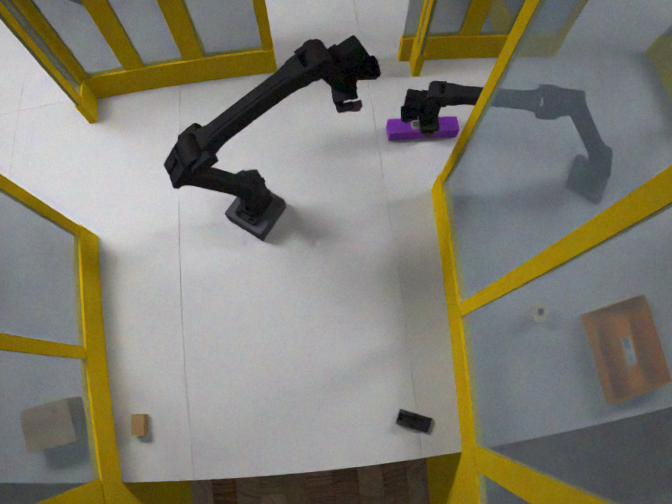

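move(arm3={"joints":{"gripper_m":0.093}}, cameras=[])

move(arm3={"target":[-0.2,-0.364,0.93,0,1,0,0],"speed":0.25}, cameras=[])

move(arm3={"joints":{"joint2_rad":1.1,"joint3_rad":1.5,"joint4_rad":-1.5}}, cameras=[])

move(arm2={"target":[-0.194,-0.368,0.83,0,0,1,0],"speed":0.4}, cameras=["arm2_cam_wrist"])

Scene clock: 441.57 s.
Joint torques (N m): arm1=[1.61 -4.6 7.99 1.54 0.16 -0.07] | arm2=[0.26 -7 8.44 1.55 0 -0.17] | arm3=[-0.79 -24 8.76 0.61 -0.28 -0.18] | arm4=[-0.15 -4.84 9.73 1.61 -0.14 0.08] | arm5=[-0.85 -2.08 7.13 0.99 -0.09 -0.02] | arm6=[-0.44 -1.03 8.51 0.9 0 -0.1] | arm7=[-1.03 -5.54 12.89 0.39 0 0.2] | arm8=[1.9 -1.79 9.25 1.26 0 -0.07]
Heat: arm1: hottest joint3_rad 38 °C; arm2: hottest joint3_rad 37 °C; arm3: hottest joint2_rad 36 °C; arm4: hottest joint3_rad 46 °C; arm5: hottest joint3_rad 38 °C; arm6: hottest joint3_rad 35 °C; arm7: hottest joint3_rad 50 °C; arm8: hottest joint3_rad 37 °C.
move: arm3 done
Joint velocities: within noise
arm1, arm4, arm7: as last shown
arm2.joint_positions: joint1_rad=-2.111 joint2_rad=+1.094 joint3_rad=+1.501 joint4_rad=-1.506 joint5_rad=+0.002 joint6_rad=+0.379 gripper_m=+0.09292
arm2.joint_status: not commanded
arm2.hand: x=-0.5079 y=-0.4901 z=+1.2276 quat_wxyz=(-0.218, -0.005, -0.972, -0.085) (m; scene frame)
arm2.hand_target: x=-0.5051 y=-0.4889 z=+1.2259 quat_wxyz=(-0.218, +0.000, -0.972, -0.084) (m; scene frame)
arm2.hand_status: not commanded
arm3.joint_positions: joint1_rad=+0.239 joint2_rad=+2.280 joint3_rad=+1.937 joint4_rad=-1.229 joint5_rad=-0.004 joint6_rad=-0.360 gripper_m=+0.09287
arm3.joint_status: all done
arm3.hand: x=-0.1973 y=-0.3651 z=+0.7485 quat_wxyz=(-0.001, +1.000, -0.006, +0.003) (m; scene frame)
arm3.hand_target: x=-0.1999 y=-0.3641 z=+0.7420 quat_wxyz=(+0.000, +1.000, +0.000, +0.000) (m; scene frame)
arm3.hand_status: not commanded
arm5.joint_positions: joint1_rad=+1.508 joint2_rad=+0.906 joint3_rad=+1.492 joint4_rad=-1.490 joint5_rad=+0.000 joint6_rad=+0.019 gripper_m=+0.09289
arm5.joint_status: not commanded
arm5.hand: x=+2.0632 y=+0.3454 z=+1.2764 quat_wxyz=(+0.192, +0.774, +0.545, -0.260) (m; scene frame)
arm5.hand_target: x=+2.0643 y=+0.3495 z=+1.2805 quat_wxyz=(+0.194, +0.775, +0.542, -0.262) (m; scene frame)
arm5.hand_status: not commanded
arm6.joint_positions: joint1_rad=-1.353 joint2_rad=+0.896 joint3_rad=+1.494 joint4_rad=-1.494 joint5_rad=+0.000 joint6_rad=-0.084 gripper_m=+0.09289
arm6.joint_status: not commanded
arm6.hand: x=+0.7300 y=+0.3451 z=+1.3088 quat_wxyz=(-0.171, -0.764, -0.554, +0.284) (m; scene frame)
arm6.hand_target: x=+0.7307 y=+0.3449 z=+1.3094 quat_wxyz=(-0.170, -0.764, -0.555, +0.282) (m; scene frame)
arm6.hand_status: not commanded
arm8.joint_positions: joint1_rad=+0.283 joint2_rad=+0.901 joint3_rad=+1.501 joint4_rad=-1.508 joint5_rad=-0.002 joint6_rad=+0.031 gripper_m=+0.09293
arm8.joint_status: not commanded
arm8.hand: x=-1.7586 y=+0.3650 z=+1.2492 quat_wxyz=(-0.195, -0.776, -0.540, +0.261) (m; scene frame)
arm8.hand_target: x=-1.7593 y=+0.3640 z=+1.2501 quat_wxyz=(-0.196, -0.773, -0.541, +0.265) (m; scene frame)
arm8.hand_status: not commanded
pictures: none
No camera images: "cameras" was empty.

Scene clock: 443.37 s.
Joint torques (N m): arm1=[1.61 -4.07 8.1 1.43 0.19 -0.09] | arm2=[0.26 -6.95 8.44 1.55 0 -0.16] | arm3=[-0.97 -23.82 14.26 -0.09 -0.26 -0.19] | arm4=[-0.15 -4.78 9.74 1.61 -0.14 0.08] | arm5=[-1.14 -1.79 7.2 0.81 -0.05 0.05] | arm6=[-0.5 -1.03 8.51 0.9 -0.01 -0.1] | arm7=[-1.08 -5.42 12.88 0.42 0 0.2] | arm8=[1.67 -2.02 9.2 1.24 -0.02 -0.1]
Heat: arm1: hottest joint3_rad 38 °C; arm2: hottest joint3_rad 37 °C; arm3: hottest joint2_rad 36 °C; arm4: hottest joint3_rad 46 °C; arm5: hottest joint3_rad 38 °C; arm6: hottest joint3_rad 35 °C; arm7: hottest joint3_rad 50 °C; arm8: hottest joint3_rad 37 °C.
move: arm3 off_target
Joint velocities: within noise
arm1.joint_positions: joint1_rad=-1.542 joint2_rad=+1.093 joint3_rad=+1.509 joint4_rad=-1.510 joint5_rad=+0.004 joint6_rad=-0.019 gripper_m=+0.09289
arm1.joint_status: not commanded
arm1.hand: x=-2.2963 y=-0.9432 z=+1.2029 quat_wxyz=(-0.133, -0.803, -0.545, +0.200) (m; scene frame)
arm1.hand_target: x=-2.2971 y=-0.9466 z=+1.1975 quat_wxyz=(-0.129, -0.802, -0.549, +0.199) (m; scene frame)
arm1.hand_status: not commanded
arm2, arm5, arm6, arm7, arm8: as last shown
arm3.joint_positions: joint1_rad=+0.239 joint2_rad=+2.188 joint3_rad=+2.211 joint4_rad=-1.628 joint5_rad=-0.004 joint6_rad=-0.360 gripper_m=+0.09297
arm3.joint_status: not commanded
arm3.hand: x=-0.1896 y=-0.3694 z=+0.9125 quat_wxyz=(+0.005, +1.000, -0.006, +0.018) (m; scene frame)
arm3.hand_target: x=-0.1991 y=-0.3644 z=+0.9299 quat_wxyz=(+0.000, +1.000, +0.000, -0.001) (m; scene frame)
arm3.hand_status: off_target (0.021 m and 2.3 deg from the pose sent, 0.181 m and 0.8 deg at the start; pose on its path clipped on 13 of 54 steps)
arm4.joint_positions: joint1_rad=-1.898 joint2_rad=+1.098 joint3_rad=+1.507 joint4_rad=-1.512 joint5_rad=-0.013 joint6_rad=-0.006 gripper_m=+0.09291
arm4.joint_status: not commanded
arm4.hand: x=+1.9116 y=-0.9072 z=+1.1851 quat_wxyz=(-0.206, -0.437, -0.869, +0.107) (m; scene frame)
arm4.hand_target: x=+1.9136 y=-0.9090 z=+1.1823 quat_wxyz=(-0.208, -0.438, -0.868, +0.106) (m; scene frame)
arm4.hand_status: not commanded
pictures: none
No camera images: "cameras" was empty.

Scene clock: 445.27 s.
Joint torques (N m): arm1=[1.49 -4.54 8.06 1.47 0.18 -0.06] | arm2=[0.21 -7 8.44 1.55 0 -0.17] | arm3=[-0.85 -7.77 9.69 1.26 -0.26 -0.18] | arm4=[-0.09 -4.78 9.73 1.59 -0.14 0.08] | arm5=[-1.2 -2.02 7.1 0.92 -0.04 -0.04] | arm6=[-0.44 -0.97 8.54 0.92 0 -0.09] | arm7=[-1.26 -5.66 12.85 0.36 -0.01 0.21] | arm8=[1.96 -2.26 9.22 1.22 -0.01 -0.09]
Heat: arm1: hottest joint3_rad 38 °C; arm2: hottest joint3_rad 37 °C; arm3: hottest joint2_rad 36 °C; arm4: hottest joint3_rad 46 °C; arm5: hottest joint3_rad 38 °C; arm6: hottest joint3_rad 35 °C; arm7: hottest joint3_rad 50 °C; arm8: hottest joint3_rad 37 °C.
move: arm3 done
Joint velocities: within noise
arm1, arm2, arm4, arm5, arm6, arm7, arm8: as last shown
arm3.joint_positions: joint1_rad=+0.239 joint2_rad=+1.097 joint3_rad=+1.496 joint4_rad=-1.514 joint5_rad=-0.004 joint6_rad=-0.360 gripper_m=+0.09297
arm3.joint_status: all done
arm3.hand: x=+0.0884 y=-0.4800 z=+1.1768 quat_wxyz=(-0.082, +0.974, -0.004, -0.209) (m; scene frame)
arm3.hand_target: x=+0.0848 y=-0.4781 z=+1.1789 quat_wxyz=(-0.085, +0.973, +0.002, -0.216) (m; scene frame)
arm3.hand_status: not commanded
pictures: none
No camera images: "cameras" was empty.

Scene clock: 447.77 s.
Joint torques (N m): arm1=[1.44 -4.78 8.13 1.48 0.19 -0.04] | arm2=[0.21 -26.23 11.55 0.1 0 -0.15] | arm3=[-0.85 -7.65 9.59 1.32 -0.27 -0.19] | arm4=[-0.09 -4.84 9.73 1.59 -0.14 0.08] | arm5=[-1.14 -1.96 7.19 0.98 -0.07 -0.04] | arm6=[-0.5 -0.97 8.53 0.88 0 -0.09] | arm7=[-1.14 -5.71 12.88 0.4 0 0.2] | arm8=[1.9 -2.08 9.24 1.22 -0.01 -0.08]
Heat: arm1: hottest joint3_rad 38 °C; arm2: hottest joint3_rad 37 °C; arm3: hottest joint2_rad 36 °C; arm4: hottest joint3_rad 46 °C; arm5: hottest joint3_rad 38 °C; arm6: hottest joint3_rad 35 °C; arm7: hottest joint3_rad 50 °C; arm8: hottest joint3_rad 37 °C.
move: arm2 off_target
Joint velocities: within noise
arm1, arm3, arm4, arm5, arm6, arm7, arm8: as last shown
arm2.joint_positions: joint1_rad=-2.111 joint2_rad=+2.324 joint3_rad=+2.085 joint4_rad=-1.354 joint5_rad=+0.002 joint6_rad=+0.379 gripper_m=+0.09292
arm2.joint_status: not commanded
arm2.hand: x=-0.2049 y=-0.3723 z=+0.8213 quat_wxyz=(+0.010, -0.005, -1.000, +0.005) (m; scene frame)
arm2.hand_target: x=-0.1945 y=-0.3681 z=+0.8301 quat_wxyz=(-0.001, +0.000, -1.000, +0.000) (m; scene frame)
arm2.hand_status: off_target (0.015 m and 1.4 deg from the pose sent, 0.521 m and 27.0 deg at the start)
pictures: arm2_cam_wrist
camera_calibration:
arm2_cam_wrist: T_world_to_cam=[[-0.0141898, -0.999663, 0.0217298, -0.394088], [-0.799619, 0.0243928, 0.600012, -0.643092], [-0.60034, -0.00886148, -0.799696, 0.651071], [0, 0, 0, 1]] pos_world=[-0.128956, -0.372498, 0.915085]

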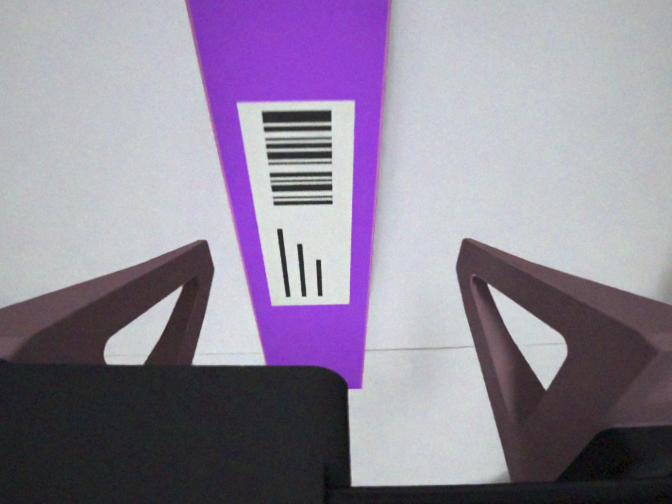

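move(arm2={"target":[-0.196,-0.353,0.748,0,0,1,0],"speed":0.2}, cameras=[])

move(arm2={"joints":{"gripper_m":0.045}}, cameras=[])

move(arm2={"target":[-0.434,-0.46,1.0,0,0,1,0],"speed":0.35}, cameras=["arm2_cam_wrist"])

move(arm2={"joints":{"joint1_rad":-1.297,"joint6_rad":-0.12}}, cameras=[])

move(arm2={"target":[-0.6,0.005,0.87,0,-0.6088,0.7934,0],"speed":0.35}, cameras=[])

move(arm2={"target":[-0.6,0.005,0.765,0,-0.6088,0.7934,0],"speed":0.2}, cameras=["cam_arm7"])

Scene clock: 459.03 s.
Joint torques (N m): arm1=[1.49 -4.19 8.08 1.36 0.17 -0.04] | arm2=[0.5 -27.63 8.94 0.85 -0.01 0.05] | arm3=[-0.85 -7.65 9.58 1.25 -0.26 -0.19] | arm4=[-0.09 -4.78 9.74 1.59 -0.15 0.08] | arm5=[-0.79 -1.96 7.08 0.95 -0.06 -0.02] | arm6=[-0.5 -0.97 8.53 0.9 0 -0.1] | arm7=[-1.26 -5.71 12.89 0.4 0 0.21] | arm8=[1.9 -2.2 9.24 1.24 0 -0.08]
Heat: arm1: hottest joint3_rad 38 °C; arm2: hottest joint3_rad 38 °C; arm3: hottest joint3_rad 35 °C; arm4: hottest joint3_rad 46 °C; arm5: hottest joint3_rad 38 °C; arm6: hottest joint3_rad 35 °C; arm7: hottest joint3_rad 50 °C; arm8: hottest joint3_rad 37 °C.
move: arm2 done
Joint velocities: arm1=[within noise] | arm2=[-0.015 -0.015 0.002 -0.012 -0.154 0.022 0.001] | arm3=[within noise] | arm4=[within noise] | arm5=[within noise] | arm6=[within noise] | arm7=[within noise] | arm8=[within noise]
arm1, arm3, arm4, arm5, arm6, arm8: as last shown
arm2.joint_positions: joint1_rad=-2.095 joint2_rad=+2.418 joint3_rad=+2.064 joint4_rad=-1.232 joint5_rad=+0.002 joint6_rad=+0.379 gripper_m=+0.09292
arm2.joint_status: not commanded
arm2.hand: x=-0.2005 y=-0.3584 z=+0.7493 quat_wxyz=(+0.007, +0.003, -1.000, +0.003) (m; scene frame)
arm2.hand_target: x=-0.1961 y=-0.3531 z=+0.7480 quat_wxyz=(+0.000, +0.000, -1.000, +0.000) (m; scene frame)
arm2.hand_status: done (0.007 m and 0.9 deg from the pose sent, 0.076 m and 1.4 deg at the start)
arm7.joint_positions: joint1_rad=-1.202 joint2_rad=+1.099 joint3_rad=+1.567 joint4_rad=-1.590 joint5_rad=-0.002 joint6_rad=-0.026 gripper_m=+0.09396
arm7.joint_status: not commanded
arm7.hand: x=-0.5194 y=+0.2690 z=+1.2478 quat_wxyz=(-0.132, -0.768, -0.600, +0.178) (m; scene frame)
arm7.hand_target: x=-0.5226 y=+0.2704 z=+1.2612 quat_wxyz=(-0.138, -0.772, -0.592, +0.187) (m; scene frame)
arm7.hand_status: not commanded
pictures: none
No camera images: "cameras" was empty.

Scene clock: 459.63 s.
Joint torques (N m): arm1=[1.44 -4.48 8.1 1.5 0.17 -0.05] | arm2=[0.56 -26.99 8.85 0.84 0 0.05] | arm3=[-0.85 -7.71 9.57 1.31 -0.26 -0.17] | arm4=[-0.09 -4.78 9.73 1.59 -0.15 0.08] | arm5=[-0.5 -1.61 7.17 0.85 -0.05 0] | arm6=[-0.56 -0.97 8.53 0.91 0 -0.09] | arm7=[-1.26 -5.83 12.94 0.44 -0.01 0.21] | arm8=[1.85 -1.96 9.21 1.22 0 -0.1]
Heat: arm1: hottest joint3_rad 38 °C; arm2: hottest joint3_rad 38 °C; arm3: hottest joint3_rad 35 °C; arm4: hottest joint3_rad 46 °C; arm5: hottest joint3_rad 38 °C; arm6: hottest joint3_rad 35 °C; arm7: hottest joint3_rad 50 °C; arm8: hottest joint3_rad 37 °C.
move: arm2 off_target
Joint velocities: within noise
arm1, arm3, arm4, arm5, arm6, arm7, arm8: as last shown
arm2.joint_positions: joint1_rad=-2.095 joint2_rad=+2.418 joint3_rad=+2.064 joint4_rad=-1.232 joint5_rad=+0.002 joint6_rad=+0.379 gripper_m=+0.05848
arm2.joint_status: gripper_m off_target (ended at +0.05851, target +0.04500)
arm2.hand: x=-0.2005 y=-0.3583 z=+0.7493 quat_wxyz=(+0.007, +0.003, -1.000, +0.003) (m; scene frame)
arm2.hand_target: x=-0.1962 y=-0.3531 z=+0.7480 quat_wxyz=(+0.000, +0.000, -1.000, +0.000) (m; scene frame)
arm2.hand_status: not commanded
pictures: none
No camera images: "cameras" was empty.

Scene clock: 461.57 s.
Joint torques (N m): arm1=[1.9 -4.66 8.03 1.51 0.17 -0.05] | arm2=[-0.44 -14.33 8.29 0.21 0.01 -0.13] | arm3=[-0.85 -7.59 9.58 1.26 -0.26 -0.19] | arm4=[-0.09 -4.78 9.73 1.59 -0.14 0.08] | arm5=[-1.2 -2.26 7.15 1.02 -0.1 0] | arm6=[-0.38 -0.91 8.53 0.9 0 -0.1] | arm7=[-1.26 -5.77 12.86 0.4 -0.01 0.2] | arm8=[1.85 -2.02 9.25 1.2 -0.01 -0.08]
Heat: arm1: hottest joint3_rad 38 °C; arm2: hottest joint3_rad 38 °C; arm3: hottest joint3_rad 35 °C; arm4: hottest joint3_rad 46 °C; arm5: hottest joint3_rad 38 °C; arm6: hottest joint3_rad 35 °C; arm7: hottest joint3_rad 50 °C; arm8: hottest joint3_rad 37 °C.
move: arm2 done
Joint velocities: within noise
arm1, arm3, arm4, arm5, arm6, arm7, arm8: as last shown
arm2.joint_positions: joint1_rad=-2.101 joint2_rad=+1.521 joint3_rad=+1.363 joint4_rad=-1.395 joint5_rad=+0.002 joint6_rad=+0.379 gripper_m=+0.05849
arm2.joint_status: not commanded
arm2.hand: x=-0.4336 y=-0.4562 z=+1.0035 quat_wxyz=(-0.008, +0.000, -1.000, -0.003) (m; scene frame)
arm2.hand_target: x=-0.4341 y=-0.4600 z=+1.0000 quat_wxyz=(+0.000, +0.000, -1.000, +0.000) (m; scene frame)
arm2.hand_status: done (0.005 m and 1.0 deg from the pose sent, 0.357 m and 0.9 deg at the start)
pictures: arm2_cam_wrist
camera_calibration:
arm2_cam_wrist: T_world_to_cam=[[-0.0048389, -0.999968, 0.00636416, -0.465864], [-0.821515, 0.00760391, 0.570137, -0.92042], [-0.570167, -0.00246942, -0.821525, 0.696626], [0, 0, 0, 1]] pos_world=[-0.361199, -0.457131, 1.10003]

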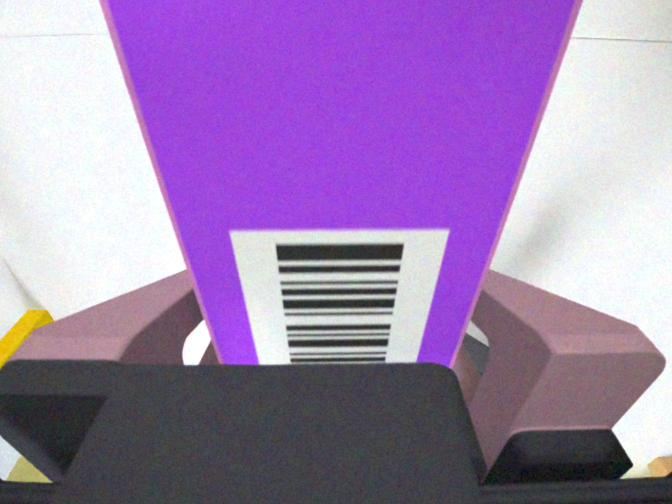

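Scene clock: 463.10 s.
Joint torques (N m): arm1=[1.61 -4.37 8.08 1.55 0.17 -0.03] | arm2=[0.38 -14.39 8.29 0.23 -0.02 -0.18] | arm3=[-0.85 -7.65 9.59 1.25 -0.26 -0.17] | arm4=[-0.09 -4.84 9.74 1.61 -0.14 0.08] | arm5=[-0.85 -2.08 7.15 1.01 -0.03 -0.02] | arm6=[-0.44 -0.97 8.54 0.9 0 -0.09] | arm7=[-1.14 -5.6 12.88 0.36 0.01 0.21] | arm8=[1.85 -2.08 9.24 1.25 0.01 -0.09]
Heat: arm1: hottest joint3_rad 37 °C; arm2: hottest joint3_rad 38 °C; arm3: hottest joint3_rad 35 °C; arm4: hottest joint3_rad 46 °C; arm5: hottest joint3_rad 38 °C; arm6: hottest joint3_rad 35 °C; arm7: hottest joint3_rad 50 °C; arm8: hottest joint3_rad 37 °C.
move: arm2 done
Joint velocities: within noise
arm1, arm3, arm4, arm5, arm6, arm7, arm8: as last shown
arm2.joint_positions: joint1_rad=-1.299 joint2_rad=+1.522 joint3_rad=+1.363 joint4_rad=-1.395 joint5_rad=+0.001 joint6_rad=-0.106 gripper_m=+0.05851
arm2.joint_status: all done
arm2.hand: x=-0.6820 y=-0.2047 z=+1.0035 quat_wxyz=(-0.008, +0.600, -0.800, -0.004) (m; scene frame)
arm2.hand_target: x=-0.6835 y=-0.2061 z=+1.0003 quat_wxyz=(+0.000, +0.607, -0.795, +0.000) (m; scene frame)
arm2.hand_status: not commanded
pictures: none
No camera images: "cameras" was empty.

Scene clock: 464.90 s.
Joint torques (N m): arm1=[1.49 -4.48 8.1 1.47 0.15 -0.05] | arm2=[0.67 -24.41 11.79 0.14 -0.03 -0.2] | arm3=[-0.85 -7.65 9.58 1.26 -0.26 -0.19] | arm4=[-0.09 -4.78 9.73 1.61 -0.14 0.08] | arm5=[-0.03 -2.08 7.06 0.99 -0.05 -0.03] | arm6=[-0.44 -0.97 8.53 0.9 0 -0.1] | arm7=[-1.08 -5.54 12.9 0.46 0.01 0.2] | arm8=[2.02 -2.2 9.25 1.21 -0.02 -0.09]
Heat: arm1: hottest joint3_rad 37 °C; arm2: hottest joint3_rad 38 °C; arm3: hottest joint3_rad 35 °C; arm4: hottest joint3_rad 46 °C; arm5: hottest joint3_rad 38 °C; arm6: hottest joint3_rad 35 °C; arm7: hottest joint3_rad 50 °C; arm8: hottest joint3_rad 37 °C.
move: arm2 off_target
Joint velocities: within noise
arm1, arm3, arm4, arm7: as last shown
arm2.joint_positions: joint1_rad=-1.299 joint2_rad=+2.196 joint3_rad=+1.964 joint4_rad=-1.362 joint5_rad=+0.001 joint6_rad=-0.108 gripper_m=+0.05851
arm2.joint_status: not commanded
arm2.hand: x=-0.6016 y=-0.0081 z=+0.8620 quat_wxyz=(+0.009, +0.601, -0.799, +0.006) (m; scene frame)
arm2.hand_target: x=-0.6003 y=+0.0044 z=+0.8701 quat_wxyz=(+0.000, +0.609, -0.793, +0.000) (m; scene frame)
arm2.hand_status: off_target (0.015 m and 1.7 deg from the pose sent, 0.262 m and 1.6 deg at the start)
arm5.joint_positions: joint1_rad=+1.508 joint2_rad=+0.906 joint3_rad=+1.492 joint4_rad=-1.490 joint5_rad=+0.000 joint6_rad=+0.019 gripper_m=+0.09289
arm5.joint_status: not commanded
arm5.hand: x=+2.0632 y=+0.3454 z=+1.2764 quat_wxyz=(+0.192, +0.774, +0.545, -0.260) (m; scene frame)
arm5.hand_target: x=+2.0643 y=+0.3495 z=+1.2805 quat_wxyz=(+0.194, +0.775, +0.542, -0.262) (m; scene frame)
arm5.hand_status: not commanded
arm6.joint_positions: joint1_rad=-1.353 joint2_rad=+0.896 joint3_rad=+1.494 joint4_rad=-1.494 joint5_rad=+0.000 joint6_rad=-0.084 gripper_m=+0.09289
arm6.joint_status: not commanded
arm6.hand: x=+0.7300 y=+0.3451 z=+1.3088 quat_wxyz=(-0.171, -0.764, -0.554, +0.284) (m; scene frame)
arm6.hand_target: x=+0.7307 y=+0.3449 z=+1.3094 quat_wxyz=(-0.170, -0.764, -0.555, +0.282) (m; scene frame)
arm6.hand_status: not commanded
arm8.joint_positions: joint1_rad=+0.283 joint2_rad=+0.901 joint3_rad=+1.501 joint4_rad=-1.508 joint5_rad=-0.002 joint6_rad=+0.031 gripper_m=+0.09293
arm8.joint_status: not commanded
arm8.hand: x=-1.7586 y=+0.3650 z=+1.2492 quat_wxyz=(-0.195, -0.776, -0.540, +0.261) (m; scene frame)
arm8.hand_target: x=-1.7593 y=+0.3640 z=+1.2501 quat_wxyz=(-0.196, -0.773, -0.541, +0.265) (m; scene frame)
arm8.hand_status: not commanded
pictures: none
No camera images: "cameras" was empty.

Scene clock: 466.23 s.
Joint torques (N m): arm1=[1.49 -4.54 8.06 1.43 0.19 -0.05] | arm2=[0.62 -26.29 8.54 0.87 -0.03 -0.2] | arm3=[-0.91 -7.65 9.58 1.31 -0.26 -0.18] | arm4=[-0.15 -4.78 9.73 1.61 -0.14 0.08] | arm5=[-0.44 -1.96 7.21 0.88 -0.08 -0.05] | arm6=[-0.5 -0.91 8.53 0.9 0 -0.1] | arm7=[-1.14 -5.54 12.89 0.43 0 0.21] | arm8=[1.96 -1.79 9.26 1.22 -0.01 -0.09]
Heat: arm1: hottest joint3_rad 37 °C; arm2: hottest joint3_rad 38 °C; arm3: hottest joint3_rad 35 °C; arm4: hottest joint3_rad 46 °C; arm5: hottest joint3_rad 38 °C; arm6: hottest joint3_rad 35 °C; arm7: hottest joint3_rad 50 °C; arm8: hottest joint3_rad 37 °C.
move: arm2 done
Joint velocities: within noise
arm1.joint_positions: joint1_rad=-1.542 joint2_rad=+1.093 joint3_rad=+1.509 joint4_rad=-1.510 joint5_rad=+0.004 joint6_rad=-0.019 gripper_m=+0.09289
arm1.joint_status: not commanded
arm1.hand: x=-2.2963 y=-0.9432 z=+1.2029 quat_wxyz=(-0.133, -0.803, -0.545, +0.200) (m; scene frame)
arm1.hand_target: x=-2.2971 y=-0.9466 z=+1.1975 quat_wxyz=(-0.129, -0.802, -0.549, +0.199) (m; scene frame)
arm1.hand_status: not commanded
arm2.joint_positions: joint1_rad=-1.299 joint2_rad=+2.310 joint3_rad=+1.889 joint4_rad=-1.174 joint5_rad=+0.001 joint6_rad=-0.108 gripper_m=+0.05851
arm2.joint_status: not commanded
arm2.hand: x=-0.5996 y=-0.0031 z=+0.7609 quat_wxyz=(+0.009, +0.601, -0.799, +0.006) (m; scene frame)
arm2.hand_target: x=-0.6000 y=+0.0050 z=+0.7651 quat_wxyz=(+0.000, +0.609, -0.793, +0.000) (m; scene frame)
arm2.hand_status: done (0.009 m and 1.7 deg from the pose sent, 0.098 m and 1.6 deg at the start)
arm3, arm5, arm6, arm7, arm8: as last shown
arm4.joint_positions: joint1_rad=-1.898 joint2_rad=+1.098 joint3_rad=+1.507 joint4_rad=-1.512 joint5_rad=-0.013 joint6_rad=-0.006 gripper_m=+0.09291
arm4.joint_status: not commanded
arm4.hand: x=+1.9116 y=-0.9072 z=+1.1851 quat_wxyz=(-0.206, -0.437, -0.869, +0.107) (m; scene frame)
arm4.hand_target: x=+1.9136 y=-0.9090 z=+1.1823 quat_wxyz=(-0.208, -0.438, -0.868, +0.106) (m; scene frame)
arm4.hand_status: not commanded
pictures: cam_arm7

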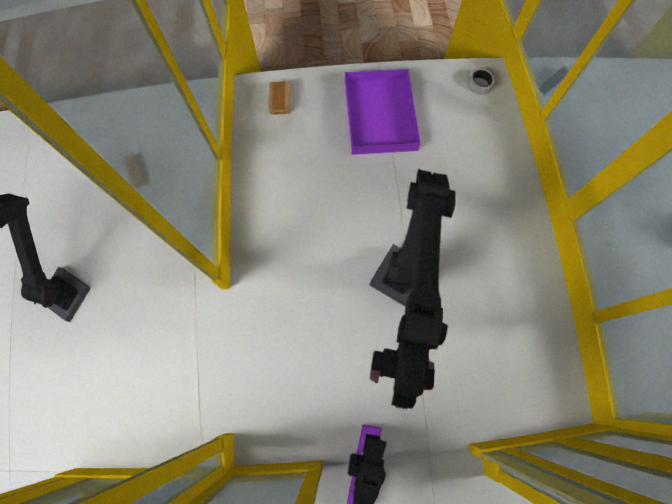

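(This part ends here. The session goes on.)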